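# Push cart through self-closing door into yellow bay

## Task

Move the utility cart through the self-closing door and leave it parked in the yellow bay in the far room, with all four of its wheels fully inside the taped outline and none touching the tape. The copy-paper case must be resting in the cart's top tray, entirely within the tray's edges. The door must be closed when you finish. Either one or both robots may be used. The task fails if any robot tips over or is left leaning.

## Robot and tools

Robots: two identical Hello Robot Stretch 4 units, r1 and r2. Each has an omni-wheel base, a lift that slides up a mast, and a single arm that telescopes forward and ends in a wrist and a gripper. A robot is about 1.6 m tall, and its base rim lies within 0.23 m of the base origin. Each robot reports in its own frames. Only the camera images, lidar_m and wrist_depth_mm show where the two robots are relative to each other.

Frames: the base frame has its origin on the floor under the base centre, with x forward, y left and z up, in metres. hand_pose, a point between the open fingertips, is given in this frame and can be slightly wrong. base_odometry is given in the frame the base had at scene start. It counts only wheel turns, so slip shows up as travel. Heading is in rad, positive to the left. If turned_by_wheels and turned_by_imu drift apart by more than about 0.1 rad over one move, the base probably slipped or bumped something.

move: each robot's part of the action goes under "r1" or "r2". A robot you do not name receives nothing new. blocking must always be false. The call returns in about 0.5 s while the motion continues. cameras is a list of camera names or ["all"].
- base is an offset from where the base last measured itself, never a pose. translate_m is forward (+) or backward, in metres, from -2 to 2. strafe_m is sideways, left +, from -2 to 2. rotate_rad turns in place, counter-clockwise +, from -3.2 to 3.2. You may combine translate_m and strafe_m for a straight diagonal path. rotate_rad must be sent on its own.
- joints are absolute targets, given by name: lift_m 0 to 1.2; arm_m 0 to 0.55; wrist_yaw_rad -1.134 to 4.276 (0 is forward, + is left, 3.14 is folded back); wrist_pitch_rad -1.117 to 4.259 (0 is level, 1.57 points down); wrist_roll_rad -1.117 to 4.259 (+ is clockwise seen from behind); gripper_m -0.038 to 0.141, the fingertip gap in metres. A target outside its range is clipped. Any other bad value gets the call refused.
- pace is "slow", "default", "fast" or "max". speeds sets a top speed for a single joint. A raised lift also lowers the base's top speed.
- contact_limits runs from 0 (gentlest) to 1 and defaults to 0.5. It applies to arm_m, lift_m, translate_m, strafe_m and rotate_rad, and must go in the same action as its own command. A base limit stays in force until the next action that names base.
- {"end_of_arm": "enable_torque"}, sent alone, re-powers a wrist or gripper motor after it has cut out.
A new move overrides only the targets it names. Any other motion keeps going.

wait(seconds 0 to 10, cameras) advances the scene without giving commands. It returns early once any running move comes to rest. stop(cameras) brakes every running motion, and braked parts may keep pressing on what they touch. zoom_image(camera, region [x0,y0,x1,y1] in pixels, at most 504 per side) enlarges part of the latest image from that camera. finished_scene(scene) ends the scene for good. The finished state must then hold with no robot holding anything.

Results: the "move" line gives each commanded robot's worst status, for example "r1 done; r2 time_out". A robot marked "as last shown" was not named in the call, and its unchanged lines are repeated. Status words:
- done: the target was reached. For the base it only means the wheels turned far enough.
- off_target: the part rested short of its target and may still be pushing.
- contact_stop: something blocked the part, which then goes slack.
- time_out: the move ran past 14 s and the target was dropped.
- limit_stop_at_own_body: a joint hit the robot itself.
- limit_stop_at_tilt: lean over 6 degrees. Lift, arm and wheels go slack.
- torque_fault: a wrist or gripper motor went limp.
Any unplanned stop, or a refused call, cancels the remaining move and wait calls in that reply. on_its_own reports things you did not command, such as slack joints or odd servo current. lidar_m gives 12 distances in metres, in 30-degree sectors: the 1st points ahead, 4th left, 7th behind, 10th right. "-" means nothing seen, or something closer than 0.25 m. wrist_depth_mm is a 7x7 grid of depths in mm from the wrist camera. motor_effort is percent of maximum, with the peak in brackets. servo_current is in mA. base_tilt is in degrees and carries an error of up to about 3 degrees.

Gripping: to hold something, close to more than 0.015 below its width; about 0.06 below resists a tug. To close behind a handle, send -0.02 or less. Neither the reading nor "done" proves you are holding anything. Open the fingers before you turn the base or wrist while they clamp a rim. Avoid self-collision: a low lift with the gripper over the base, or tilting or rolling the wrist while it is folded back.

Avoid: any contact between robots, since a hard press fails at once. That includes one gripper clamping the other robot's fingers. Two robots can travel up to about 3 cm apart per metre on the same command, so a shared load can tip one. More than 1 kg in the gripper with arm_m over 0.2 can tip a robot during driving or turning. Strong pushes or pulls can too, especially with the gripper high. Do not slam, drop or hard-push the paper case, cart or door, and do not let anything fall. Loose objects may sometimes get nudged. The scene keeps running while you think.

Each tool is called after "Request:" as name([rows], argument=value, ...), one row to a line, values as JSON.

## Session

Request:
move()

Scene clock: 0.00 s.
r1.base_odometry: x=+0.000 y=+0.000 heading=+0.000
r1.turned_by_wheels: +0.000
r1.turned_by_imu: +0.000
r1.base_tilt: forward=-1.6 right=+1.3
r1.lidar_m: 0.96 1.73 2.02 2.40 3.92 1.60 0.85 0.77 0.78 0.89 0.77 0.78
r1.base_status: not commanded
r1.joint_positions: lift_m=+0.124 arm_m=+0.000 wrist_yaw_rad=+3.194 wrist_pitch_rad=+0.002 wrist_roll_rad=+0.000 gripper_m=+0.056
r1.joint_status: not commanded
r1.measured_speeds: all 0
r1.motor_effort: lift_m=+19 arm_m=-4 wheel_0=-2 wheel_1=+1 wheel_2=+0
r1.servo_current: wrist_yaw_rad=59 wrist_pitch_rad=46 wrist_roll_rad=46 gripper_m=39
r1.hand_pose: x=-0.1216 y=+0.0722 z=+0.3019 quat_wxyz=(-0.026, -0.001, +0.000, +1.000) (m; r1's base frame)
r1.wrist_depth_mm: - 135 - - - - - / - 123 135 - - - - / - 121 191 - - - - / 110 136 194 - - - - / 137 - - - 1618 - - / 226 - 190 1098 188 1160 1118 / 224 163 750 798 768 768 759
r2.base_odometry: x=+0.000 y=+0.000 heading=+0.000
r2.turned_by_wheels: +0.000
r2.turned_by_imu: +0.000
r2.base_tilt: forward=-0.6 right=+0.1
r2.lidar_m: 1.29 1.32 1.58 2.33 2.36 2.78 1.41 1.41 2.77 2.39 2.42 1.48
r2.base_status: not commanded
r2.joint_positions: lift_m=+0.200 arm_m=+0.000 wrist_yaw_rad=+3.211 wrist_pitch_rad=+0.001 wrist_roll_rad=+0.000 gripper_m=+0.056
r2.joint_status: not commanded
r2.measured_speeds: all 0
r2.motor_effort: lift_m=+18 arm_m=-4 wheel_0=-1 wheel_1=+1 wheel_2=+1
r2.servo_current: wrist_yaw_rad=46 wrist_pitch_rad=39 wrist_roll_rad=52 gripper_m=52
r2.hand_pose: x=-0.1229 y=+0.0671 z=+0.3779 quat_wxyz=(-0.035, -0.001, +0.000, +0.999) (m; r2's base frame)
r2.wrist_depth_mm: - - 137 - - - - / - - 137 - - - - / - 109 138 - - - - / - 140 175 - - - - / 214 - - - - - - / 213 1281 196 1255 190 1336 1182 / 208 243 866 - - 854 878
pictures: r1_head_camera, r1_head_left_camera, r1_head_right_camera, r1_wrist_camera, r2_head_camera, r2_head_left_camera, r2_head_right_camera, r2_wrist_camera
Images, in order (width x height): r1_head_camera 420x560, r1_head_left_camera 420x672, r1_head_right_camera 420x672, r1_wrist_camera 616x392, r2_head_camera 420x560, r2_head_left_camera 420x672, r2_head_right_camera 420x672, r2_wrist_camera 616x392.

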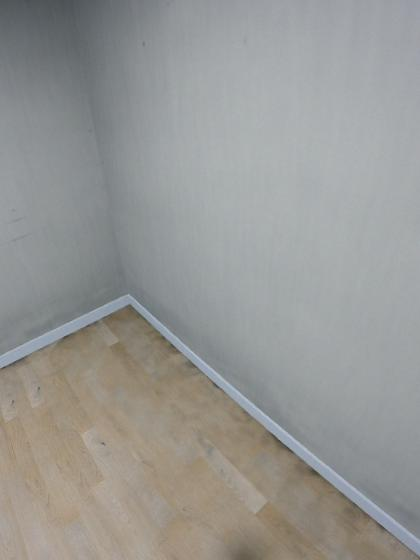

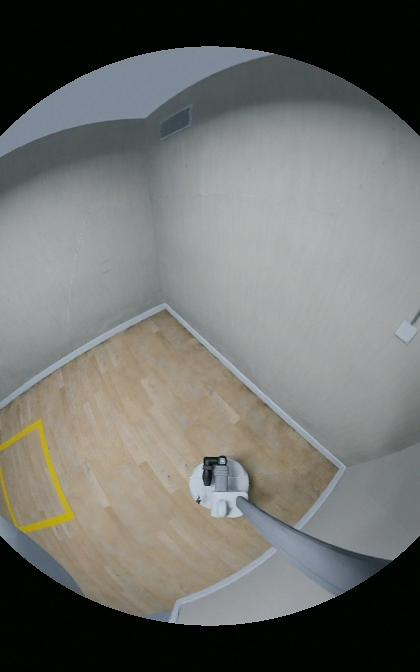

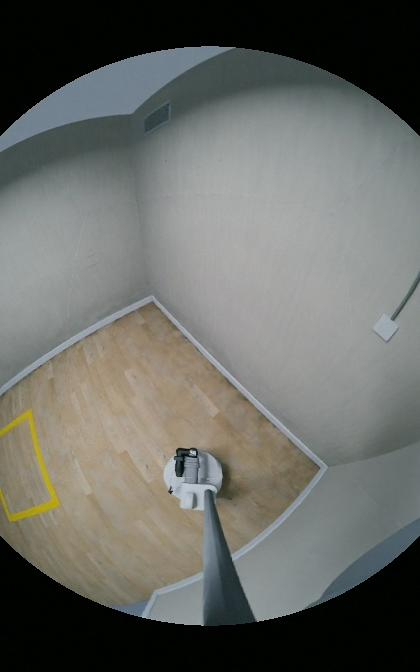

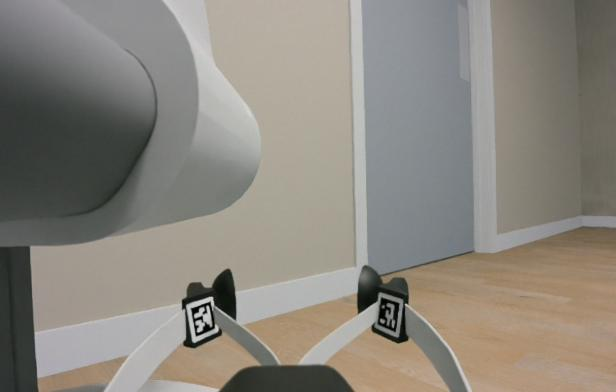

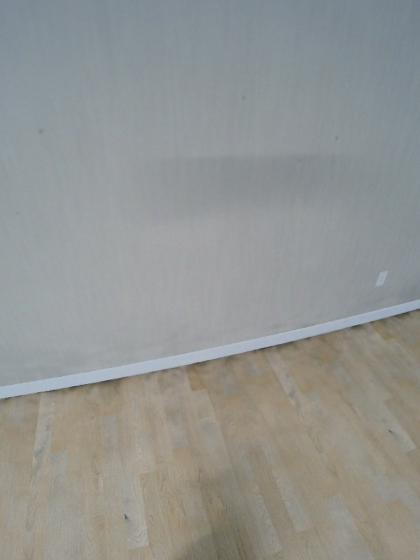

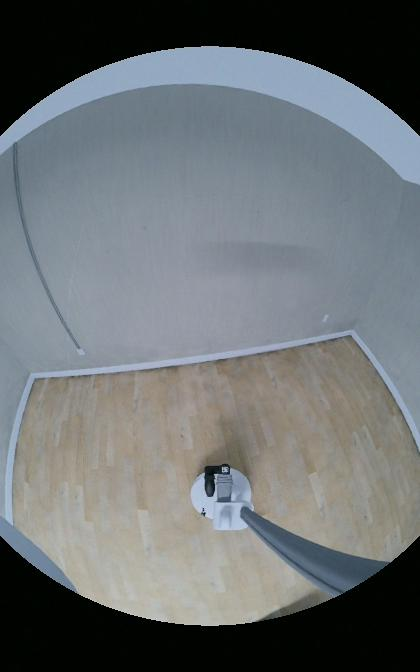

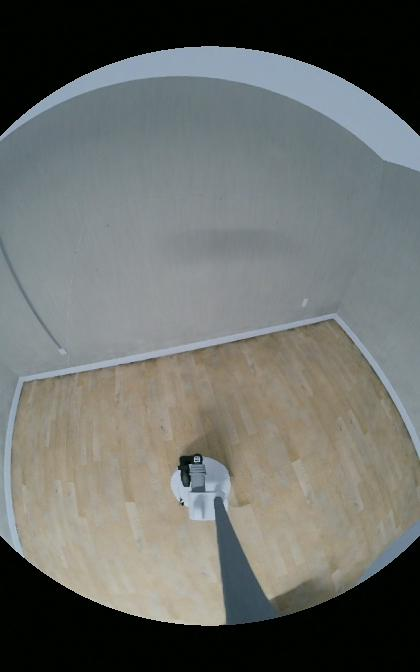

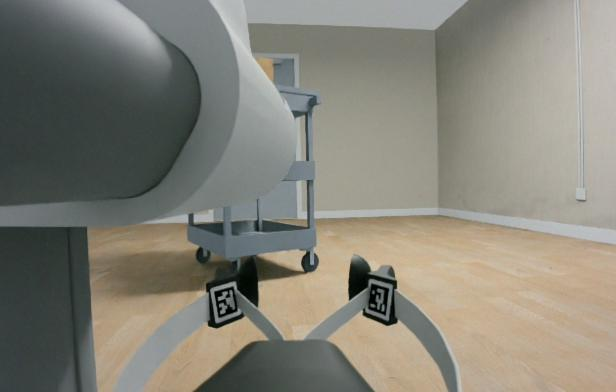

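Request:
move(blocking=false, r1={"base":{"rotate_rad":2.4},"pace":"fast"}, r2={"base":{"rotate_rad":3.14},"joints":{"lift_m":0.685,"wrist_yaw_rad":0,"wrist_roll_rad":1.57,"gripper_m":0.1},"pace":"fast"})

Request:
wait(seconds=1.8)

Request:
wait(seconds=1.5, cameras=["r1_head_camera","r1_head_left_camera","r2_head_camera","r2_head_left_camera","r2_head_right_camera"])

Request:
zoom_image(camera="r2_head_camera", region=[100, 30, 400, 430])

Scene clock: 10.10 s.
move: r1 moving; r2 moving
r1.base_odometry: x=+0.000 y=+0.000 heading=+0.379
r1.turned_by_wheels: +0.379
r1.turned_by_imu: +0.380
r1.base_tilt: forward=-1.6 right=+1.3
r1.lidar_m: 1.35 2.02 2.22 3.48 2.07 0.95 0.78 0.74 0.86 0.79 0.72 0.87
r1.base_status: rotate_rad moving
r1.joint_positions: lift_m=+0.124 arm_m=+0.000 wrist_yaw_rad=+3.194 wrist_pitch_rad=+0.002 wrist_roll_rad=+0.000 gripper_m=+0.056
r1.joint_status: not commanded
r1.measured_speeds: translate_m=+0.001 strafe_m=-0.001 rotate_rad=+1.461 lift_m=+0.000 arm_m=+0.000 wrist_yaw_rad=+0.000 wrist_pitch_rad=+0.000 wrist_roll_rad=+0.000
r1.motor_effort: lift_m=+19(20) arm_m=-4(4) wheel_0=-9(11) wheel_1=-8(9) wheel_2=-8(9)
r1.servo_current: wrist_yaw_rad=46(59) wrist_pitch_rad=39(52) wrist_roll_rad=33(65) gripper_m=39(46)
r1.hand_pose: x=-0.1216 y=+0.0722 z=+0.3019 quat_wxyz=(-0.026, -0.001, +0.000, +1.000) (m; r1's base frame)
r1.wrist_depth_mm: - 135 - - - - - / - 123 135 - - 1205 - / - 121 192 - - 1229 - / 110 136 195 - - 1205 - / 137 - - - - 1205 - / 216 - 190 - 188 1118 1138 / 224 152 759 798 778 750 759
r2.base_odometry: x=+0.000 y=+0.000 heading=+0.379
r2.turned_by_wheels: +0.379
r2.turned_by_imu: +0.368
r2.base_tilt: forward=-0.7 right=+0.0
r2.lidar_m: 1.30 1.44 2.25 2.32 2.57 1.55 1.43 3.02 2.43 2.39 1.66 1.33
r2.base_status: rotate_rad moving
r2.joint_positions: lift_m=+0.263 arm_m=+0.000 wrist_yaw_rad=+2.599 wrist_pitch_rad=+0.001 wrist_roll_rad=+0.641 gripper_m=+0.075
r2.joint_status: lift_m moving; wrist_yaw_rad moving; wrist_roll_rad moving; gripper_m moving
r2.measured_speeds: translate_m=-0.001 strafe_m=+0.001 rotate_rad=+1.462 lift_m=+0.244 arm_m=+0.000 wrist_yaw_rad=-1.743 wrist_pitch_rad=+0.000 wrist_roll_rad=+1.820
r2.motor_effort: lift_m=+24(25) arm_m=-4(4) wheel_0=-5(11) wheel_1=-11(11) wheel_2=-13(13)
r2.servo_current: wrist_yaw_rad=124(124) wrist_pitch_rad=46(46) wrist_roll_rad=91(124) gripper_m=98(98)
r2.hand_pose: x=-0.0310 y=+0.2237 z=+0.4410 quat_wxyz=(+0.254, +0.084, +0.304, +0.914) (m; r2's base frame)
r2.wrist_depth_mm: - - - - - - - / - - - - - - - / - - - - - - 1618 / - 1756 - - - 1576 1118 / - - - - 1756 1118 854 / - - 191 1808 190 854 691 / - - 1863 - 866 691 585
pictures: none

Scene clock: 11.70 s.
earlier move: r1 done; r2 moving
r1.base_odometry: x=+0.000 y=+0.000 heading=+2.400
r1.turned_by_wheels: +2.020
r1.turned_by_imu: +2.032
r1.base_tilt: forward=-1.6 right=+1.3
r1.lidar_m: 2.36 1.02 0.76 0.74 0.80 0.78 0.76 0.83 1.25 2.03 2.16 3.13
r1.base_status: done
r1.joint_positions: lift_m=+0.124 arm_m=+0.000 wrist_yaw_rad=+3.194 wrist_pitch_rad=+0.002 wrist_roll_rad=+0.000 gripper_m=+0.056
r1.joint_status: not commanded
r1.measured_speeds: all 0
r1.motor_effort: lift_m=+19(20) arm_m=-4(4) wheel_0=-2(11) wheel_1=-1(10) wheel_2=+0(10)
r1.servo_current: wrist_yaw_rad=59(65) wrist_pitch_rad=33(52) wrist_roll_rad=59(65) gripper_m=39(52)
r1.hand_pose: x=-0.1216 y=+0.0722 z=+0.3019 quat_wxyz=(-0.026, -0.001, +0.000, +1.000) (m; r1's base frame)
r1.wrist_depth_mm: - 135 - - - - - / - 123 135 - - - - / - 121 190 - - - - / 110 136 195 - - - - / 137 - - - - - - / 216 - 190 - 187 - - / 741 759 759 143 732 715 759
r2.base_odometry: x=+0.000 y=+0.000 heading=+3.139
r2.turned_by_wheels: +2.760
r2.turned_by_imu: +2.688
r2.base_tilt: forward=-0.6 right=+0.1
r2.lidar_m: 1.43 1.39 2.79 2.39 2.43 1.51 1.30 1.32 1.55 2.34 2.34 2.72
r2.base_status: rotate_rad moving
r2.joint_positions: lift_m=+0.685 arm_m=+0.000 wrist_yaw_rad=+0.004 wrist_pitch_rad=+0.001 wrist_roll_rad=+1.568 gripper_m=+0.100
r2.joint_status: lift_m moving; wrist_yaw_rad moving; wrist_roll_rad moving; the others done
r2.measured_speeds: translate_m=+0.000 strafe_m=+0.000 rotate_rad=+0.000 lift_m=+0.000 arm_m=+0.000 wrist_yaw_rad=-0.041 wrist_pitch_rad=+0.000 wrist_roll_rad=+0.000
r2.motor_effort: lift_m=+18(26) arm_m=-4(4) wheel_0=-3(12) wheel_1=-3(12) wheel_2=-5(17)
r2.servo_current: wrist_yaw_rad=33(130) wrist_pitch_rad=46(46) wrist_roll_rad=46(124) gripper_m=52(98)
r2.hand_pose: x=+0.4597 y=-0.0862 z=+0.8626 quat_wxyz=(+0.708, +0.706, +0.002, +0.001) (m; r2's base frame)
r2.wrist_depth_mm: - - - - - 1756 1182 / - - - - - 1708 1205 / - - - - - 1708 1205 / - - - - - 1756 1205 / - - - - - 1537 1205 / - - 193 1336 193 1308 1205 / - - - - - - 1205
wait: 1.60 of 1.8 s (r1 has come to rest)
pictures: none

Scene clock: 12.00 s.
earlier move: r2 done
r1.base_odometry: x=+0.000 y=+0.000 heading=+2.400
r1.turned_by_wheels: +0.000
r1.turned_by_imu: +0.000
r1.base_tilt: forward=-1.6 right=+1.3
r1.lidar_m: 2.35 1.01 0.76 0.75 0.82 0.80 0.77 0.84 1.24 2.05 2.15 3.14
r1.base_status: done
r1.joint_positions: lift_m=+0.124 arm_m=+0.000 wrist_yaw_rad=+3.194 wrist_pitch_rad=+0.002 wrist_roll_rad=+0.000 gripper_m=+0.056
r1.joint_status: not commanded
r1.measured_speeds: all 0
r1.motor_effort: lift_m=+19(20) arm_m=-4(4) wheel_0=-2(11) wheel_1=-1(10) wheel_2=+0(10)
r1.servo_current: wrist_yaw_rad=46(65) wrist_pitch_rad=39(52) wrist_roll_rad=59(65) gripper_m=46(52)
r1.hand_pose: x=-0.1216 y=+0.0722 z=+0.3019 quat_wxyz=(-0.026, -0.001, +0.000, +1.000) (m; r1's base frame)
r1.wrist_depth_mm: - 135 - - - - - / - 123 135 - - - - / - 121 191 - - - - / 110 136 195 - - - - / 137 - - - - - - / 216 - 190 - 187 - - / 741 750 759 143 732 715 750
r2.base_odometry: x=+0.000 y=+0.000 heading=+3.139
r2.turned_by_wheels: +0.000
r2.turned_by_imu: +0.000
r2.base_tilt: forward=-0.7 right=+0.1
r2.lidar_m: 1.42 1.39 2.77 2.39 2.42 1.53 1.30 1.31 1.55 2.34 2.35 2.75
r2.base_status: done
r2.joint_positions: lift_m=+0.685 arm_m=+0.000 wrist_yaw_rad=+0.003 wrist_pitch_rad=+0.001 wrist_roll_rad=+1.568 gripper_m=+0.100
r2.joint_status: all done
r2.measured_speeds: all 0
r2.motor_effort: lift_m=+21(26) arm_m=-4(4) wheel_0=-4(12) wheel_1=-3(12) wheel_2=-6(17)
r2.servo_current: wrist_yaw_rad=33(130) wrist_pitch_rad=39(46) wrist_roll_rad=52(124) gripper_m=52(98)
r2.hand_pose: x=+0.4596 y=-0.0866 z=+0.8626 quat_wxyz=(+0.708, +0.706, +0.001, +0.001) (m; r2's base frame)
r2.wrist_depth_mm: - - - - - 1708 1205 / - - - - - 1661 1182 / - - - - - 1708 1182 / - - - - - 1808 1205 / - - - - - 1499 1205 / - - 192 1308 193 1308 1229 / - - - - - - 1182
wait: 0.30 of 1.5 s (r2 has come to rest)
pictures: r1_head_camera, r1_head_left_camera, r2_head_camera, r2_head_left_camera, r2_head_right_camera
Images, in order (width x height): r1_head_camera 420x560, r1_head_left_camera 420x672, r2_head_camera 420x560, r2_head_left_camera 420x672, r2_head_right_camera 420x672.

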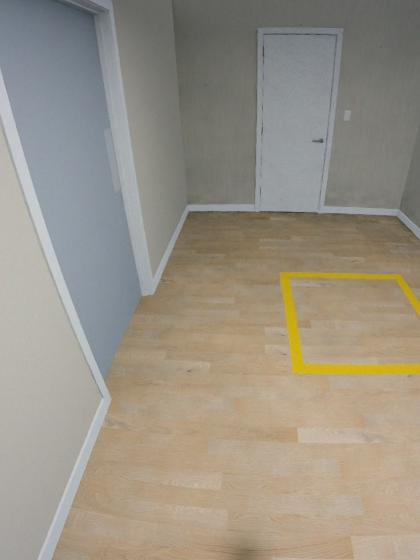

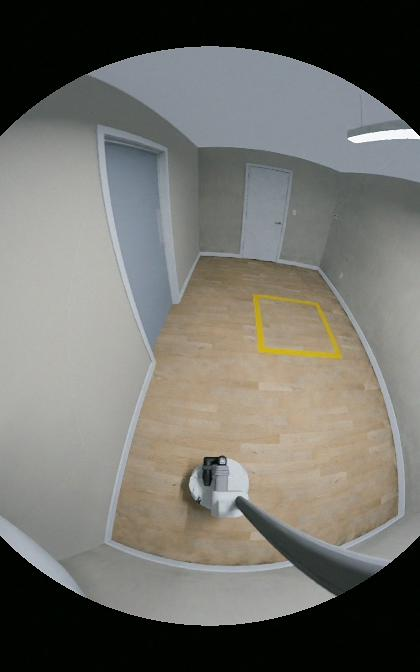

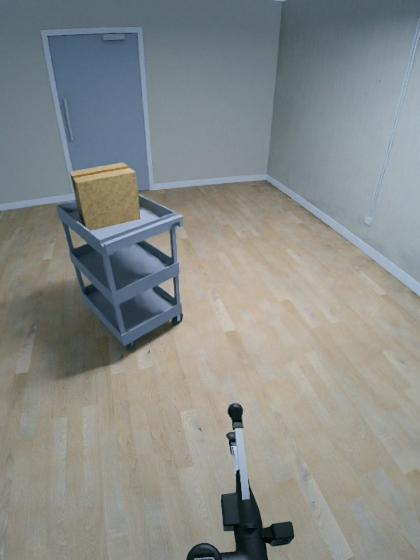

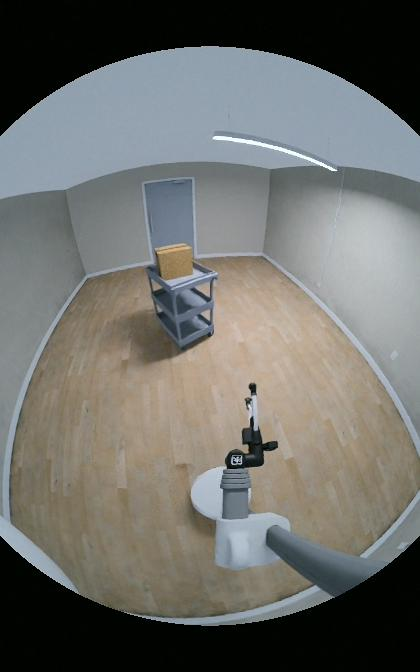

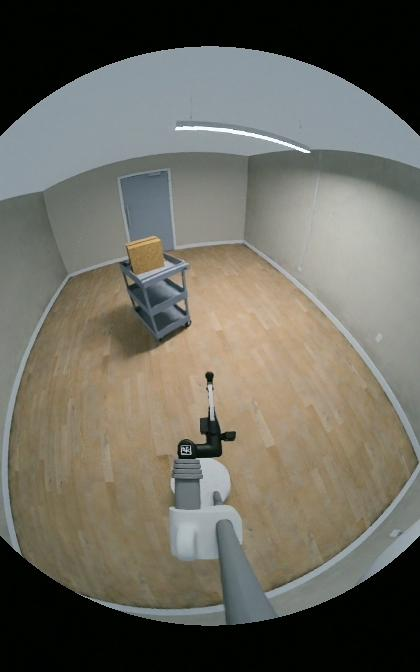

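Scaled by 1.260 from the camera's 420x560 image, which has a finer 1200x1600 frame.

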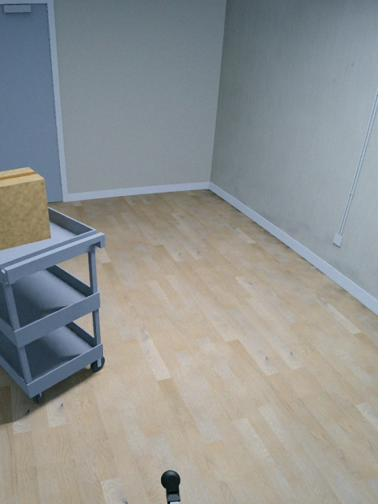

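Request:
zoom_image(camera="r2_head_camera", region=[30, 140, 210, 360])

Scaled by 2.291 from the camera's 420x560 image, which has a finer 1200x1600 frame.

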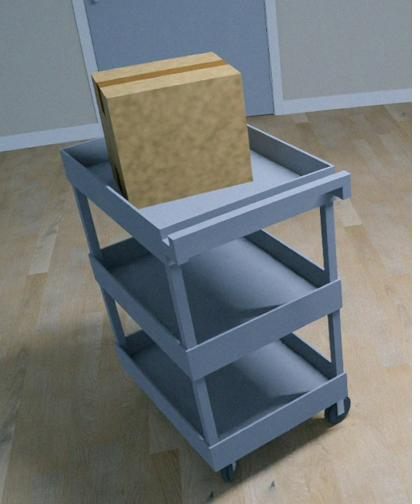

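Request:
move(blocking=false, r1={"base":{"rotate_rad":-0.11},"pace":"fast"}, r2={"base":{"rotate_rad":0.58},"pace":"fast"})

Request:
wait(seconds=1)

Request:
wait(seconds=1)

Request:
move(blocking=false, r1={"base":{"translate_m":1.5},"pace":"fast"}, r2={"base":{"translate_m":0.55,"strafe_m":-0.42},"pace":"fast"})

Request:
wait(seconds=3.5)

Request:
wait(seconds=3, cameras=["r1_head_left_camera","r2_head_camera","r2_wrist_camera"])

Scene clock: 77.37 s.
move: r1 moving; r2 moving
r1.base_odometry: x=+0.000 y=+0.000 heading=+2.290
r1.turned_by_wheels: -0.110
r1.turned_by_imu: -0.110
r1.base_tilt: forward=-1.6 right=+1.3
r1.lidar_m: 3.42 1.13 0.78 0.75 0.78 0.81 0.74 0.82 1.08 2.02 2.10 2.83
r1.base_status: rotate_rad moving
r1.joint_positions: lift_m=+0.124 arm_m=+0.000 wrist_yaw_rad=+3.194 wrist_pitch_rad=+0.002 wrist_roll_rad=+0.000 gripper_m=+0.056
r1.joint_status: not commanded
r1.measured_speeds: all 0
r1.motor_effort: lift_m=+19(20) arm_m=-4(4) wheel_0=+0(8) wheel_1=+4(7) wheel_2=+0(7)
r1.servo_current: wrist_yaw_rad=52(59) wrist_pitch_rad=46(46) wrist_roll_rad=39(65) gripper_m=39(46)
r1.hand_pose: x=-0.1216 y=+0.0722 z=+0.3019 quat_wxyz=(-0.026, -0.001, +0.000, +1.000) (m; r1's base frame)
r1.wrist_depth_mm: - 135 - - - - - / - 123 135 - - - - / - 121 192 - - - - / 110 136 195 - - - - / 137 - - - - - - / 216 - 190 - 187 - - / 225 750 750 143 778 759 768
r2.base_odometry: x=+0.000 y=+0.000 heading=-2.823
r2.turned_by_wheels: +0.321
r2.turned_by_imu: +0.312
r2.base_tilt: forward=-0.7 right=+0.0
r2.lidar_m: 1.40 3.24 2.45 2.39 1.77 1.35 1.31 1.39 2.00 2.33 2.48 1.63
r2.base_status: rotate_rad moving
r2.joint_positions: lift_m=+0.685 arm_m=+0.000 wrist_yaw_rad=+0.003 wrist_pitch_rad=+0.001 wrist_roll_rad=+1.568 gripper_m=+0.100
r2.joint_status: not commanded
r2.measured_speeds: translate_m=-0.001 strafe_m=-0.001 rotate_rad=+1.191 lift_m=+0.000 arm_m=+0.000 wrist_yaw_rad=+0.000 wrist_pitch_rad=+0.000 wrist_roll_rad=+0.000
r2.motor_effort: lift_m=+21(21) arm_m=-4(4) wheel_0=-7(13) wheel_1=-7(11) wheel_2=-10(13)
r2.servo_current: wrist_yaw_rad=52(52) wrist_pitch_rad=39(46) wrist_roll_rad=39(59) gripper_m=46(52)
r2.hand_pose: x=+0.4595 y=-0.0867 z=+0.8626 quat_wxyz=(+0.708, +0.706, +0.001, +0.001) (m; r2's base frame)
r2.wrist_depth_mm: - - - - - 1708 1160 / - - - - - 1708 1205 / - - - - - 1576 1229 / - - - 1464 1863 1430 1182 / - - - 1499 1576 1499 1205 / - - 193 - 194 1537 1205 / - - - - - 1863 1182
pictures: none

Scene clock: 77.53 s.
earlier move: r1 done; r2 moving
r1.base_odometry: x=+0.000 y=+0.000 heading=+2.290
r1.turned_by_wheels: +0.000
r1.turned_by_imu: +0.000
r1.base_tilt: forward=-1.6 right=+1.3
r1.lidar_m: 3.41 1.14 0.78 0.74 0.78 0.81 0.75 0.81 1.09 2.03 2.09 2.81
r1.base_status: done
r1.joint_positions: lift_m=+0.124 arm_m=+0.000 wrist_yaw_rad=+3.194 wrist_pitch_rad=+0.002 wrist_roll_rad=+0.000 gripper_m=+0.056
r1.joint_status: not commanded
r1.measured_speeds: all 0
r1.motor_effort: lift_m=+19(20) arm_m=-4(4) wheel_0=+3(8) wheel_1=+1(7) wheel_2=+0(7)
r1.servo_current: wrist_yaw_rad=59(59) wrist_pitch_rad=46(46) wrist_roll_rad=52(65) gripper_m=46(46)
r1.hand_pose: x=-0.1216 y=+0.0722 z=+0.3019 quat_wxyz=(-0.026, -0.001, +0.000, +1.000) (m; r1's base frame)
r1.wrist_depth_mm: - 135 - - - - - / - 123 135 - - - - / - 121 191 - - - - / 111 135 195 - - - - / 136 - - - - - - / 216 - 190 - 188 - - / 226 750 759 143 778 759 750
r2.base_odometry: x=+0.000 y=+0.000 heading=-2.667
r2.turned_by_wheels: +0.156
r2.turned_by_imu: +0.152
r2.base_tilt: forward=-0.7 right=+0.1
r2.lidar_m: 1.37 2.86 2.40 2.39 1.57 1.31 1.32 1.53 2.36 2.34 2.68 1.45
r2.base_status: rotate_rad moving
r2.joint_positions: lift_m=+0.685 arm_m=+0.000 wrist_yaw_rad=+0.003 wrist_pitch_rad=+0.001 wrist_roll_rad=+1.568 gripper_m=+0.100
r2.joint_status: not commanded
r2.measured_speeds: translate_m=+0.000 strafe_m=+0.000 rotate_rad=+0.761 lift_m=+0.000 arm_m=+0.000 wrist_yaw_rad=+0.000 wrist_pitch_rad=+0.000 wrist_roll_rad=+0.000
r2.motor_effort: lift_m=+21(21) arm_m=-4(4) wheel_0=-4(13) wheel_1=-4(11) wheel_2=-6(13)
r2.servo_current: wrist_yaw_rad=46(52) wrist_pitch_rad=33(46) wrist_roll_rad=46(59) gripper_m=46(52)
r2.hand_pose: x=+0.4595 y=-0.0867 z=+0.8626 quat_wxyz=(+0.708, +0.706, +0.001, +0.001) (m; r2's base frame)
r2.wrist_depth_mm: - - - - - 1756 1138 / - - - - 1618 1397 1182 / - - - 1464 1808 1397 1205 / - - - - - 1661 1205 / - - - - - 1756 1205 / - - 192 - 194 1499 1229 / - - - - - 1863 1182
wait: 0.17 of 1 s (r1 has come to rest)
pictures: none

Scene clock: 78.13 s.
earlier move: r2 done
r1.base_odometry: x=+0.000 y=+0.000 heading=+2.290
r1.turned_by_wheels: +0.000
r1.turned_by_imu: +0.000
r1.base_tilt: forward=-1.6 right=+1.3
r1.lidar_m: 3.40 1.10 0.80 0.74 0.78 0.82 0.77 0.80 1.10 2.01 2.05 2.78
r1.base_status: done
r1.joint_positions: lift_m=+0.124 arm_m=+0.000 wrist_yaw_rad=+3.194 wrist_pitch_rad=+0.002 wrist_roll_rad=+0.000 gripper_m=+0.056
r1.joint_status: not commanded
r1.measured_speeds: all 0
r1.motor_effort: lift_m=+19(20) arm_m=-4(4) wheel_0=+3(8) wheel_1=+2(7) wheel_2=+0(7)
r1.servo_current: wrist_yaw_rad=59(78) wrist_pitch_rad=46(46) wrist_roll_rad=46(65) gripper_m=39(46)
r1.hand_pose: x=-0.1216 y=+0.0722 z=+0.3019 quat_wxyz=(-0.026, -0.001, +0.000, +1.000) (m; r1's base frame)
r1.wrist_depth_mm: - 135 - - - - - / - 124 135 - - - - / - 121 192 - - - - / 110 136 195 - - - - / 137 - - - - - - / 216 - 190 - 187 - - / 224 759 750 143 778 768 750
r2.base_odometry: x=+0.000 y=+0.000 heading=-2.565
r2.turned_by_wheels: +0.102
r2.turned_by_imu: +0.100
r2.base_tilt: forward=-0.7 right=+0.1
r2.lidar_m: 1.47 2.73 2.39 2.39 1.49 1.31 1.32 1.62 2.33 2.36 2.85 1.40
r2.base_status: done
r2.joint_positions: lift_m=+0.685 arm_m=+0.000 wrist_yaw_rad=+0.003 wrist_pitch_rad=+0.001 wrist_roll_rad=+1.568 gripper_m=+0.100
r2.joint_status: not commanded
r2.measured_speeds: all 0
r2.motor_effort: lift_m=+21(21) arm_m=-4(4) wheel_0=-3(13) wheel_1=-3(11) wheel_2=-4(13)
r2.servo_current: wrist_yaw_rad=46(52) wrist_pitch_rad=39(46) wrist_roll_rad=59(59) gripper_m=52(52)
r2.hand_pose: x=+0.4595 y=-0.0867 z=+0.8626 quat_wxyz=(+0.708, +0.706, +0.001, +0.001) (m; r2's base frame)
r2.wrist_depth_mm: - - - - - 1499 1160 / - - - 1366 1499 1160 1205 / - - - - - 1618 1182 / - - - - - 1756 1229 / - - - - - 1708 1205 / - - 193 - 194 1537 1229 / - - - - - 1808 1182
wait: 0.60 of 1 s (r2 has come to rest)
pictures: none

Scene clock: 78.63 s.
move: r1 moving; r2 moving
r1.base_odometry: x=-0.033 y=+0.038 heading=+2.290
r1.turned_by_wheels: +0.000
r1.turned_by_imu: +0.000
r1.base_tilt: forward=-1.6 right=+1.2
r1.lidar_m: 3.38 1.13 0.80 0.75 0.78 0.88 0.82 0.85 1.17 2.01 2.07 2.80
r1.base_status: translate_m moving
r1.joint_positions: lift_m=+0.124 arm_m=+0.000 wrist_yaw_rad=+3.194 wrist_pitch_rad=+0.002 wrist_roll_rad=+0.000 gripper_m=+0.056
r1.joint_status: not commanded
r1.measured_speeds: translate_m=+0.197 strafe_m=+0.001 rotate_rad=+0.001 lift_m=+0.000 arm_m=+0.000 wrist_yaw_rad=+0.000 wrist_pitch_rad=+0.000 wrist_roll_rad=+0.000
r1.motor_effort: lift_m=+20(20) arm_m=-4(4) wheel_0=+6(11) wheel_1=+5(9) wheel_2=-12(13)
r1.servo_current: wrist_yaw_rad=52(59) wrist_pitch_rad=52(52) wrist_roll_rad=39(72) gripper_m=46(46)
r1.hand_pose: x=-0.1216 y=+0.0722 z=+0.3019 quat_wxyz=(-0.026, -0.001, +0.000, +1.000) (m; r1's base frame)
r1.wrist_depth_mm: - 134 134 - - - - / - 118 134 - - - - / - 116 147 - - - - / 109 135 185 - - - - / 209 - - - - - - / 215 - 190 - 187 - - / 221 741 759 798 788 768 759
r2.base_odometry: x=-0.051 y=+0.004 heading=-2.566
r2.turned_by_wheels: -0.001
r2.turned_by_imu: +0.000
r2.base_tilt: forward=-0.7 right=+0.1
r2.lidar_m: 1.33 2.73 2.38 2.44 1.54 1.34 1.37 1.64 2.31 2.35 2.81 1.33
r2.base_status: translate_m moving; strafe_m moving
r2.joint_positions: lift_m=+0.685 arm_m=+0.000 wrist_yaw_rad=+0.003 wrist_pitch_rad=+0.001 wrist_roll_rad=+1.568 gripper_m=+0.100
r2.joint_status: not commanded
r2.measured_speeds: translate_m=+0.160 strafe_m=-0.120 rotate_rad=+0.005 lift_m=+0.000 arm_m=+0.000 wrist_yaw_rad=+0.000 wrist_pitch_rad=+0.000 wrist_roll_rad=+0.000
r2.motor_effort: lift_m=+21(21) arm_m=-4(4) wheel_0=+12(12) wheel_1=-8(8) wheel_2=-14(15)
r2.servo_current: wrist_yaw_rad=46(52) wrist_pitch_rad=46(46) wrist_roll_rad=59(59) gripper_m=52(59)
r2.hand_pose: x=+0.4595 y=-0.0867 z=+0.8626 quat_wxyz=(+0.708, +0.706, +0.001, +0.001) (m; r2's base frame)
r2.wrist_depth_mm: - - - - - 1464 1182 / - - - 1336 1537 1661 1118 / - - - - - 1618 1205 / - - - - - 1756 1229 / - - - - - 1756 1182 / - - 193 - 194 1499 1205 / - - - - - 1863 1205
pictures: none

Scene clock: 81.13 s.
earlier move: r1 moving; r2 done
r1.base_odometry: x=-0.660 y=+0.753 heading=+2.290
r1.turned_by_wheels: +0.000
r1.turned_by_imu: +0.000
r1.base_tilt: forward=-1.6 right=+1.3
r1.lidar_m: 2.89 1.30 0.91 0.78 0.83 1.11 1.76 1.86 2.13 1.98 2.06 2.74
r1.base_status: translate_m moving
r1.joint_positions: lift_m=+0.124 arm_m=+0.000 wrist_yaw_rad=+3.194 wrist_pitch_rad=+0.002 wrist_roll_rad=+0.000 gripper_m=+0.056
r1.joint_status: not commanded
r1.measured_speeds: translate_m=+0.400 strafe_m=+0.001 rotate_rad=+0.002 lift_m=+0.000 arm_m=+0.000 wrist_yaw_rad=+0.000 wrist_pitch_rad=+0.000 wrist_roll_rad=+0.000
r1.motor_effort: lift_m=+19(20) arm_m=-4(4) wheel_0=+6(11) wheel_1=+4(9) wheel_2=-6(13)
r1.servo_current: wrist_yaw_rad=52(78) wrist_pitch_rad=52(52) wrist_roll_rad=39(72) gripper_m=39(52)
r1.hand_pose: x=-0.1216 y=+0.0722 z=+0.3019 quat_wxyz=(-0.026, -0.001, +0.000, +1.000) (m; r1's base frame)
r1.wrist_depth_mm: - 133 133 - - - - / - 112 133 - - - - / - 115 136 - - - - / - 134 187 - - - - / 206 1708 - - 1576 1576 - / 220 1205 194 1182 187 1138 991 / 219 759 741 788 778 768 768
r2.base_odometry: x=-0.690 y=+0.053 heading=-2.565
r2.turned_by_wheels: +0.000
r2.turned_by_imu: +0.001
r2.base_tilt: forward=-0.7 right=+0.1
r2.lidar_m: 0.77 2.97 2.59 2.62 2.23 1.96 1.98 2.34 2.10 2.11 2.58 0.88
r2.base_status: done
r2.joint_positions: lift_m=+0.685 arm_m=+0.000 wrist_yaw_rad=+0.003 wrist_pitch_rad=+0.001 wrist_roll_rad=+1.568 gripper_m=+0.100
r2.joint_status: not commanded
r2.measured_speeds: all 0
r2.motor_effort: lift_m=+21(21) arm_m=-4(5) wheel_0=-1(17) wheel_1=-3(8) wheel_2=-2(16)
r2.servo_current: wrist_yaw_rad=39(59) wrist_pitch_rad=39(46) wrist_roll_rad=33(59) gripper_m=46(59)
r2.hand_pose: x=+0.4595 y=-0.0867 z=+0.8626 quat_wxyz=(+0.708, +0.706, +0.001, +0.001) (m; r2's base frame)
r2.wrist_depth_mm: - - - - - 1576 1160 / - - - - - 654 1138 / - - - 647 - 640 - / - - 866 634 - 640 - / - - 866 627 - 627 - / - - 193 - 193 1499 1205 / - - - - - 1863 1205
wait: 2.50 of 3.5 s (r2 has come to rest)
pictures: none

Scene clock: 83.17 s.
earlier move: r1 done
r1.base_odometry: x=-0.989 y=+1.128 heading=+2.290
r1.turned_by_wheels: +0.000
r1.turned_by_imu: +0.001
r1.base_tilt: forward=-1.5 right=+1.3
r1.lidar_m: 2.44 1.20 0.91 0.88 0.89 1.14 2.27 2.36 2.09 1.98 2.03 2.49
r1.base_status: done
r1.joint_positions: lift_m=+0.124 arm_m=+0.000 wrist_yaw_rad=+3.194 wrist_pitch_rad=+0.002 wrist_roll_rad=+0.000 gripper_m=+0.056
r1.joint_status: not commanded
r1.measured_speeds: all 0
r1.motor_effort: lift_m=+20(20) arm_m=-4(4) wheel_0=+1(11) wheel_1=+1(9) wheel_2=+1(13)
r1.servo_current: wrist_yaw_rad=59(78) wrist_pitch_rad=46(52) wrist_roll_rad=65(72) gripper_m=39(52)
r1.hand_pose: x=-0.1216 y=+0.0722 z=+0.3019 quat_wxyz=(-0.026, -0.001, +0.000, +1.000) (m; r1's base frame)
r1.wrist_depth_mm: - 135 - - - - - / - 123 146 - - - - / - 121 191 - - - - / 111 136 206 - - - - / 216 - - - - 1499 - / 1025 1229 194 1182 187 1138 1008 / 741 759 741 788 778 750 759
r2.base_odometry: x=-0.690 y=+0.053 heading=-2.565
r2.turned_by_wheels: +0.000
r2.turned_by_imu: +0.000
r2.base_tilt: forward=-0.7 right=+0.0
r2.lidar_m: 0.77 2.92 2.59 2.62 2.22 1.97 1.97 2.38 2.12 2.10 2.58 0.83
r2.base_status: done
r2.joint_positions: lift_m=+0.685 arm_m=+0.000 wrist_yaw_rad=+0.003 wrist_pitch_rad=+0.001 wrist_roll_rad=+1.568 gripper_m=+0.100
r2.joint_status: not commanded
r2.measured_speeds: all 0
r2.motor_effort: lift_m=+21(21) arm_m=-4(5) wheel_0=-1(17) wheel_1=-3(8) wheel_2=-2(16)
r2.servo_current: wrist_yaw_rad=39(65) wrist_pitch_rad=46(46) wrist_roll_rad=52(59) gripper_m=46(59)
r2.hand_pose: x=+0.4595 y=-0.0867 z=+0.8626 quat_wxyz=(+0.708, +0.706, +0.001, +0.001) (m; r2's base frame)
r2.wrist_depth_mm: - - - - - 1576 1160 / - - - - - 661 1118 / - - - 647 - 647 - / - - 878 640 - 634 - / - - 866 627 - 627 - / - - 193 - 194 1537 1229 / - - - - - 1808 1182
wait: 2.03 of 3 s (r1 has come to rest)
pictures: r1_head_left_camera, r2_head_camera, r2_wrist_camera
Images, in order (width x height): r1_head_left_camera 420x672, r2_head_camera 420x560, r2_wrist_camera 616x392.

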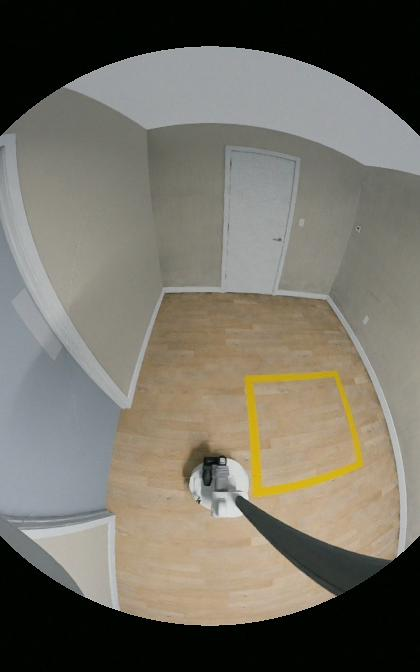

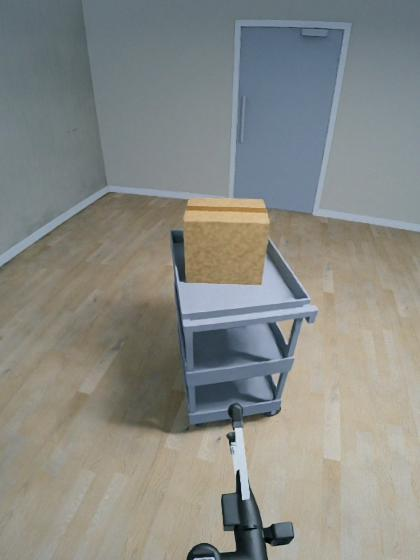

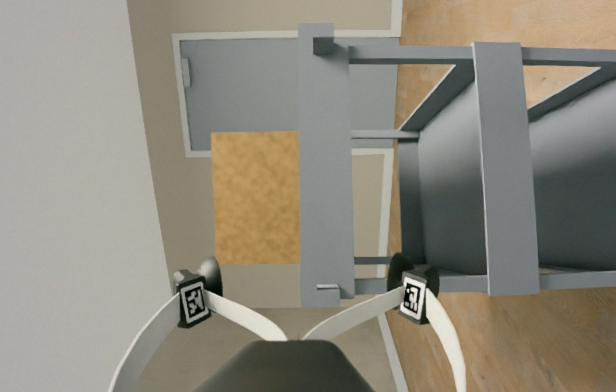

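Request:
move(blocking=false, r1={"base":{"translate_m":0.2},"pace":"fast"}, r2={"base":{"strafe_m":-0.1,"translate_m":0.1}})

Request:
wait(seconds=1.5)

Request:
wait(seconds=1)

Request:
move(blocking=false, r1={"base":{"rotate_rad":1.57},"pace":"fast"}, r2={"base":{"translate_m":0.3},"contact_limits":{"translate_m":0.2}})

Request:
wait(seconds=2.5)

Request:
wait(seconds=1, cameras=["r1_head_camera","r2_wrist_camera"])

Scene clock: 97.13 s.
move: r1 moving; r2 moving
r1.base_odometry: x=-1.022 y=+1.166 heading=+2.291
r1.turned_by_wheels: +0.000
r1.turned_by_imu: +0.000
r1.base_tilt: forward=-1.6 right=+1.3
r1.lidar_m: 2.37 1.19 0.92 0.86 0.91 1.11 2.30 2.43 2.10 1.97 2.04 2.51
r1.base_status: translate_m moving
r1.joint_positions: lift_m=+0.124 arm_m=+0.000 wrist_yaw_rad=+3.194 wrist_pitch_rad=+0.002 wrist_roll_rad=+0.000 gripper_m=+0.056
r1.joint_status: not commanded
r1.measured_speeds: translate_m=+0.195 strafe_m=+0.000 rotate_rad=+0.004 lift_m=+0.000 arm_m=+0.000 wrist_yaw_rad=+0.000 wrist_pitch_rad=+0.000 wrist_roll_rad=+0.000
r1.motor_effort: lift_m=+19(20) arm_m=-4(4) wheel_0=+9(9) wheel_1=+8(10) wheel_2=-10(11)
r1.servo_current: wrist_yaw_rad=39(59) wrist_pitch_rad=39(46) wrist_roll_rad=72(72) gripper_m=39(46)
r1.hand_pose: x=-0.1216 y=+0.0722 z=+0.3019 quat_wxyz=(-0.026, -0.001, +0.000, +1.000) (m; r1's base frame)
r1.wrist_depth_mm: - 133 133 - - - - / - 116 133 - - - - / - 114 140 - - - - / 107 135 193 - - - - / 208 - - - - 1808 - / 222 1205 194 1182 188 1160 991 / 220 750 750 788 798 768 759
r2.base_odometry: x=-0.722 y=+0.059 heading=-2.566
r2.turned_by_wheels: -0.001
r2.turned_by_imu: +0.000
r2.base_tilt: forward=-0.7 right=+0.1
r2.lidar_m: 0.75 2.96 2.60 2.64 2.25 2.00 2.02 2.37 2.11 2.10 2.55 0.81
r2.base_status: translate_m moving; strafe_m moving
r2.joint_positions: lift_m=+0.685 arm_m=+0.000 wrist_yaw_rad=+0.003 wrist_pitch_rad=+0.001 wrist_roll_rad=+1.568 gripper_m=+0.100
r2.joint_status: not commanded
r2.measured_speeds: translate_m=+0.091 strafe_m=-0.089 rotate_rad=+0.007 lift_m=+0.000 arm_m=+0.000 wrist_yaw_rad=+0.000 wrist_pitch_rad=+0.000 wrist_roll_rad=+0.000
r2.motor_effort: lift_m=+21(21) arm_m=-4(4) wheel_0=+13(13) wheel_1=-7(7) wheel_2=-11(12)
r2.servo_current: wrist_yaw_rad=39(52) wrist_pitch_rad=39(46) wrist_roll_rad=46(59) gripper_m=52(59)
r2.hand_pose: x=+0.4595 y=-0.0867 z=+0.8626 quat_wxyz=(+0.708, +0.706, +0.001, +0.001) (m; r2's base frame)
r2.wrist_depth_mm: - - - - - 1708 1182 / - - - 640 - 640 1078 / - - - 627 - 627 - / - - 842 621 - 609 - / - - 854 615 - 609 - / - - 193 597 193 603 1160 / - - - - - 1921 1205
pictures: none

Scene clock: 98.33 s.
earlier move: r1 done; r2 moving
r1.base_odometry: x=-1.121 y=+1.278 heading=+2.291
r1.turned_by_wheels: +0.000
r1.turned_by_imu: +0.000
r1.base_tilt: forward=-1.6 right=+1.2
r1.lidar_m: 2.23 1.19 0.91 0.88 0.92 1.11 2.47 2.59 2.08 1.98 2.03 2.35
r1.base_status: done
r1.joint_positions: lift_m=+0.124 arm_m=+0.000 wrist_yaw_rad=+3.194 wrist_pitch_rad=+0.002 wrist_roll_rad=+0.000 gripper_m=+0.056
r1.joint_status: not commanded
r1.measured_speeds: all 0
r1.motor_effort: lift_m=+20(20) arm_m=-4(4) wheel_0=+1(10) wheel_1=+1(10) wheel_2=+2(12)
r1.servo_current: wrist_yaw_rad=59(65) wrist_pitch_rad=46(52) wrist_roll_rad=39(72) gripper_m=39(46)
r1.hand_pose: x=-0.1216 y=+0.0722 z=+0.3019 quat_wxyz=(-0.026, -0.001, +0.000, +1.000) (m; r1's base frame)
r1.wrist_depth_mm: - 135 - - - - - / - 123 146 - - - - / - 121 192 - - - - / 111 135 206 - - - - / 216 - - - - 1618 - / 991 1229 193 1182 187 1138 991 / 759 741 750 788 778 759 759
r2.base_odometry: x=-0.828 y=+0.082 heading=-2.566
r2.turned_by_wheels: +0.000
r2.turned_by_imu: +0.000
r2.base_tilt: forward=-0.7 right=+0.1
r2.lidar_m: 0.68 3.01 2.68 2.68 2.36 2.09 2.11 2.31 2.06 2.07 2.47 0.78
r2.base_status: translate_m moving; strafe_m moving
r2.joint_positions: lift_m=+0.685 arm_m=+0.000 wrist_yaw_rad=+0.003 wrist_pitch_rad=+0.001 wrist_roll_rad=+1.568 gripper_m=+0.100
r2.joint_status: not commanded
r2.measured_speeds: all 0
r2.motor_effort: lift_m=+21(21) arm_m=-4(4) wheel_0=-1(14) wheel_1=-4(8) wheel_2=-3(12)
r2.servo_current: wrist_yaw_rad=39(52) wrist_pitch_rad=39(46) wrist_roll_rad=52(59) gripper_m=52(59)
r2.hand_pose: x=+0.4595 y=-0.0867 z=+0.8626 quat_wxyz=(+0.708, +0.706, +0.001, +0.001) (m; r2's base frame)
r2.wrist_depth_mm: - - - - - 1661 1182 / - - - - - 1576 1060 / - - - 564 - 564 559 / - - 759 554 1138 - 549 / - - 768 544 1098 - 544 / - - 193 539 191 - 539 / - - - - - 530 525
wait: 1.20 of 1.5 s (r1 has come to rest)
pictures: none

Scene clock: 98.40 s.
earlier move: r2 done
r1.base_odometry: x=-1.121 y=+1.278 heading=+2.291
r1.turned_by_wheels: +0.000
r1.turned_by_imu: +0.000
r1.base_tilt: forward=-1.6 right=+1.3
r1.lidar_m: 2.23 1.20 0.90 0.88 0.92 1.14 2.45 2.59 2.09 1.97 2.03 2.34
r1.base_status: done
r1.joint_positions: lift_m=+0.124 arm_m=+0.000 wrist_yaw_rad=+3.194 wrist_pitch_rad=+0.002 wrist_roll_rad=+0.000 gripper_m=+0.056
r1.joint_status: not commanded
r1.measured_speeds: all 0
r1.motor_effort: lift_m=+20(20) arm_m=-4(4) wheel_0=+2(10) wheel_1=+1(10) wheel_2=+2(12)
r1.servo_current: wrist_yaw_rad=46(65) wrist_pitch_rad=39(52) wrist_roll_rad=46(72) gripper_m=39(46)
r1.hand_pose: x=-0.1216 y=+0.0722 z=+0.3019 quat_wxyz=(-0.026, -0.001, +0.000, +1.000) (m; r1's base frame)
r1.wrist_depth_mm: - 135 - - - - - / - 123 146 - - - - / - 121 192 - - - - / 111 135 206 - - - - / 216 - - - - 1576 - / 1025 1182 194 1182 188 1118 1008 / 750 759 750 798 788 759 759
r2.base_odometry: x=-0.828 y=+0.082 heading=-2.566
r2.turned_by_wheels: +0.000
r2.turned_by_imu: +0.000
r2.base_tilt: forward=-0.6 right=+0.1
r2.lidar_m: 0.68 3.03 2.68 2.67 2.35 2.10 2.10 2.29 2.05 2.07 2.46 0.77
r2.base_status: done
r2.joint_positions: lift_m=+0.685 arm_m=+0.000 wrist_yaw_rad=+0.003 wrist_pitch_rad=+0.001 wrist_roll_rad=+1.568 gripper_m=+0.100
r2.joint_status: not commanded
r2.measured_speeds: all 0
r2.motor_effort: lift_m=+21(21) arm_m=-4(4) wheel_0=+3(14) wheel_1=-4(8) wheel_2=-3(12)
r2.servo_current: wrist_yaw_rad=39(52) wrist_pitch_rad=39(46) wrist_roll_rad=46(59) gripper_m=52(59)
r2.hand_pose: x=+0.4595 y=-0.0867 z=+0.8626 quat_wxyz=(+0.708, +0.706, +0.001, +0.001) (m; r2's base frame)
r2.wrist_depth_mm: - - - - - 1661 1182 / - - - - - 1576 1060 / - - - 564 - 559 559 / - - 759 549 1160 - 549 / - - 759 544 1118 - 539 / - - 192 535 192 - 530 / - - - - - 530 530
wait: 0.07 of 1 s (r2 has come to rest)
pictures: none

Scene clock: 98.90 s.
move: r1 moving; r2 moving
r1.base_odometry: x=-1.121 y=+1.278 heading=+2.670
r1.turned_by_wheels: +0.379
r1.turned_by_imu: +0.380
r1.base_tilt: forward=-1.6 right=+1.3
r1.lidar_m: 1.44 0.87 0.88 0.89 1.01 1.96 2.46 2.20 1.99 2.02 2.44 2.23
r1.base_status: rotate_rad moving
r1.joint_positions: lift_m=+0.124 arm_m=+0.000 wrist_yaw_rad=+3.194 wrist_pitch_rad=+0.002 wrist_roll_rad=+0.000 gripper_m=+0.056
r1.joint_status: not commanded
r1.measured_speeds: translate_m=+0.000 strafe_m=-0.001 rotate_rad=+1.461 lift_m=+0.000 arm_m=+0.000 wrist_yaw_rad=+0.000 wrist_pitch_rad=+0.000 wrist_roll_rad=+0.000
r1.motor_effort: lift_m=+20(20) arm_m=-4(4) wheel_0=-8(10) wheel_1=-7(10) wheel_2=-8(9)
r1.servo_current: wrist_yaw_rad=39(52) wrist_pitch_rad=39(52) wrist_roll_rad=65(65) gripper_m=33(46)
r1.hand_pose: x=-0.1216 y=+0.0722 z=+0.3019 quat_wxyz=(-0.026, -0.001, +0.000, +1.000) (m; r1's base frame)
r1.wrist_depth_mm: - 135 - - - - - / - 123 146 - - - - / - 121 192 - - - - / 112 135 206 - - - - / 216 - - - - - - / 1008 1182 193 1160 188 1118 1118 / 750 750 750 798 768 759 750
r2.base_odometry: x=-0.855 y=+0.065 heading=-2.565
r2.turned_by_wheels: +0.000
r2.turned_by_imu: +0.000
r2.base_tilt: forward=-0.7 right=+0.1
r2.lidar_m: 0.66 3.03 2.64 2.64 2.37 2.13 2.12 2.34 2.05 2.07 2.49 0.72
r2.base_status: translate_m moving
r2.joint_positions: lift_m=+0.685 arm_m=+0.000 wrist_yaw_rad=+0.003 wrist_pitch_rad=+0.001 wrist_roll_rad=+1.568 gripper_m=+0.100
r2.joint_status: not commanded
r2.measured_speeds: translate_m=+0.123 strafe_m=+0.000 rotate_rad=-0.002 lift_m=+0.000 arm_m=+0.000 wrist_yaw_rad=+0.000 wrist_pitch_rad=+0.000 wrist_roll_rad=+0.000
r2.motor_effort: lift_m=+21(21) arm_m=-4(4) wheel_0=+7(9) wheel_1=+7(8) wheel_2=-12(13)
r2.servo_current: wrist_yaw_rad=52(59) wrist_pitch_rad=39(46) wrist_roll_rad=52(59) gripper_m=52(52)
r2.contact_limits: translate_m 0.2
r2.hand_pose: x=+0.4595 y=-0.0867 z=+0.8626 quat_wxyz=(+0.708, +0.706, +0.001, +0.001) (m; r2's base frame)
r2.wrist_depth_mm: - - - - - 1661 1160 / - - - 539 - 1576 1078 / - - - 535 - 778 535 / - - 723 525 1138 - 521 / - - 741 517 1098 - 508 / - - 192 504 193 - 504 / - - - - - 1756 500
pictures: none

Scene clock: 100.13 s.
earlier move: r1 done; r2 moving
r1.base_odometry: x=-1.121 y=+1.278 heading=-2.423
r1.turned_by_wheels: +1.191
r1.turned_by_imu: +1.198
r1.base_tilt: forward=-1.6 right=+1.2
r1.lidar_m: 0.87 0.91 1.12 2.44 2.56 2.07 1.96 2.06 2.37 2.26 1.20 0.88
r1.base_status: done
r1.joint_positions: lift_m=+0.124 arm_m=+0.000 wrist_yaw_rad=+3.194 wrist_pitch_rad=+0.002 wrist_roll_rad=+0.000 gripper_m=+0.056
r1.joint_status: not commanded
r1.measured_speeds: all 0
r1.motor_effort: lift_m=+19(20) arm_m=-4(4) wheel_0=-2(13) wheel_1=+0(10) wheel_2=+1(10)
r1.servo_current: wrist_yaw_rad=52(65) wrist_pitch_rad=46(52) wrist_roll_rad=39(65) gripper_m=46(46)
r1.hand_pose: x=-0.1216 y=+0.0722 z=+0.3019 quat_wxyz=(-0.026, -0.001, +0.000, +1.000) (m; r1's base frame)
r1.wrist_depth_mm: - 135 - - - - - / - 123 146 - - - - / - 121 191 - - - - / 110 135 206 - - - - / 216 - - - - - - / 1008 1229 192 1160 187 1118 1118 / 759 750 750 788 732 768 759
r2.base_odometry: x=-1.058 y=-0.067 heading=-2.566
r2.turned_by_wheels: +0.000
r2.turned_by_imu: +0.000
r2.base_tilt: forward=-0.7 right=+0.1
r2.lidar_m: 0.41 0.41 2.58 2.61 2.67 2.35 2.34 2.40 2.12 2.14 2.61 0.49
r2.base_status: translate_m moving
r2.joint_positions: lift_m=+0.685 arm_m=+0.000 wrist_yaw_rad=+0.003 wrist_pitch_rad=+0.001 wrist_roll_rad=+1.568 gripper_m=+0.100
r2.joint_status: not commanded
r2.measured_speeds: translate_m=+0.117 strafe_m=+0.000 rotate_rad=-0.002 lift_m=+0.000 arm_m=+0.000 wrist_yaw_rad=+0.000 wrist_pitch_rad=+0.000 wrist_roll_rad=+0.000
r2.motor_effort: lift_m=+21(21) arm_m=-4(5) wheel_0=+4(13) wheel_1=+4(8) wheel_2=-4(14)
r2.servo_current: wrist_yaw_rad=52(59) wrist_pitch_rad=39(46) wrist_roll_rad=46(59) gripper_m=52(52)
r2.contact_limits: translate_m 0.2
r2.hand_pose: x=+0.4595 y=-0.0867 z=+0.8626 quat_wxyz=(+0.708, +0.706, +0.001, +0.001) (m; r2's base frame)
r2.wrist_depth_mm: - - - 296 298 320 320 / - - - 293 293 1708 564 / - - - 289 289 831 - / - - 492 283 285 878 - / - - 492 223 279 878 - / - - 195 218 194 - - / - - 517 - - - -
wait: 1.23 of 2.5 s (r1 has come to rest)
pictures: none

Scene clock: 100.87 s.
earlier move: r2 done
r1.base_odometry: x=-1.121 y=+1.278 heading=-2.423
r1.turned_by_wheels: +0.000
r1.turned_by_imu: +0.000
r1.base_tilt: forward=-1.6 right=+1.3
r1.lidar_m: 0.88 0.92 1.12 2.46 2.54 2.06 1.95 2.04 2.37 2.24 1.20 0.89
r1.base_status: done
r1.joint_positions: lift_m=+0.124 arm_m=+0.000 wrist_yaw_rad=+3.194 wrist_pitch_rad=+0.002 wrist_roll_rad=+0.000 gripper_m=+0.056
r1.joint_status: not commanded
r1.measured_speeds: all 0
r1.motor_effort: lift_m=+19(20) arm_m=-4(4) wheel_0=-1(13) wheel_1=+0(10) wheel_2=+1(10)
r1.servo_current: wrist_yaw_rad=59(65) wrist_pitch_rad=46(52) wrist_roll_rad=59(65) gripper_m=39(46)
r1.hand_pose: x=-0.1216 y=+0.0722 z=+0.3019 quat_wxyz=(-0.026, -0.001, +0.000, +1.000) (m; r1's base frame)
r1.wrist_depth_mm: - 135 - - - - - / - 123 146 - - - - / - 121 191 - - - - / 110 136 206 - - - - / 217 - - - - - - / 991 1182 191 1205 187 1160 1138 / 759 759 750 788 732 759 750
r2.base_odometry: x=-1.080 y=-0.081 heading=-2.565
r2.turned_by_wheels: +0.000
r2.turned_by_imu: +0.000
r2.base_tilt: forward=-0.7 right=+0.1
r2.lidar_m: 0.38 0.40 2.59 2.57 2.66 2.36 2.39 2.42 2.16 2.15 2.59 0.46
r2.base_status: done
r2.joint_positions: lift_m=+0.685 arm_m=+0.000 wrist_yaw_rad=+0.003 wrist_pitch_rad=+0.001 wrist_roll_rad=+1.568 gripper_m=+0.100
r2.joint_status: not commanded
r2.measured_speeds: all 0
r2.motor_effort: lift_m=+21(21) arm_m=-4(5) wheel_0=+2(13) wheel_1=+2(8) wheel_2=-2(14)
r2.servo_current: wrist_yaw_rad=46(59) wrist_pitch_rad=39(46) wrist_roll_rad=52(59) gripper_m=52(59)
r2.contact_limits: translate_m 0.2
r2.hand_pose: x=+0.4595 y=-0.0867 z=+0.8626 quat_wxyz=(+0.708, +0.706, +0.001, +0.001) (m; r2's base frame)
r2.wrist_depth_mm: - - - 204 267 1397 1078 / - - - 200 262 1756 539 / - - - 197 257 842 - / - - 459 195 253 842 - / - - 466 191 251 842 - / - - 195 188 193 - - / - - 480 - 243 - -
wait: 0.73 of 1 s (r2 has come to rest)
pictures: r1_head_camera, r2_wrist_camera
Images, in order (width x height): r1_head_camera 420x560, r2_wrist_camera 616x392.

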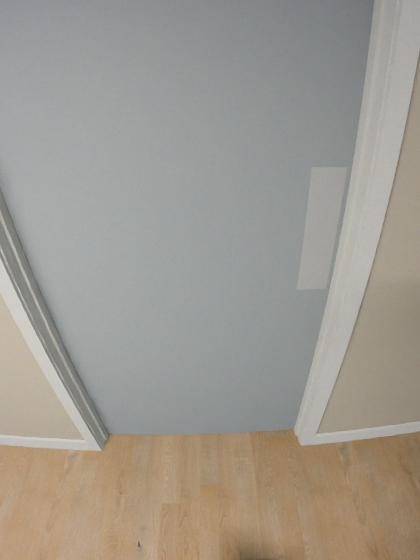

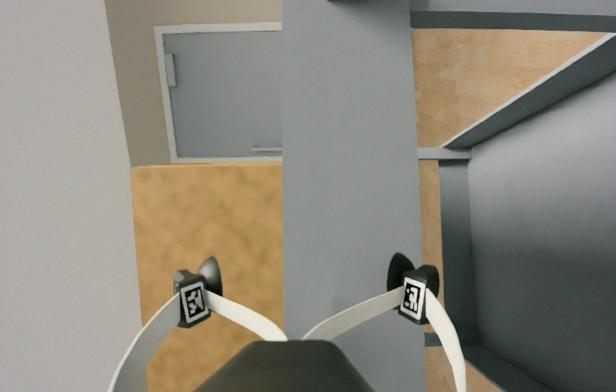

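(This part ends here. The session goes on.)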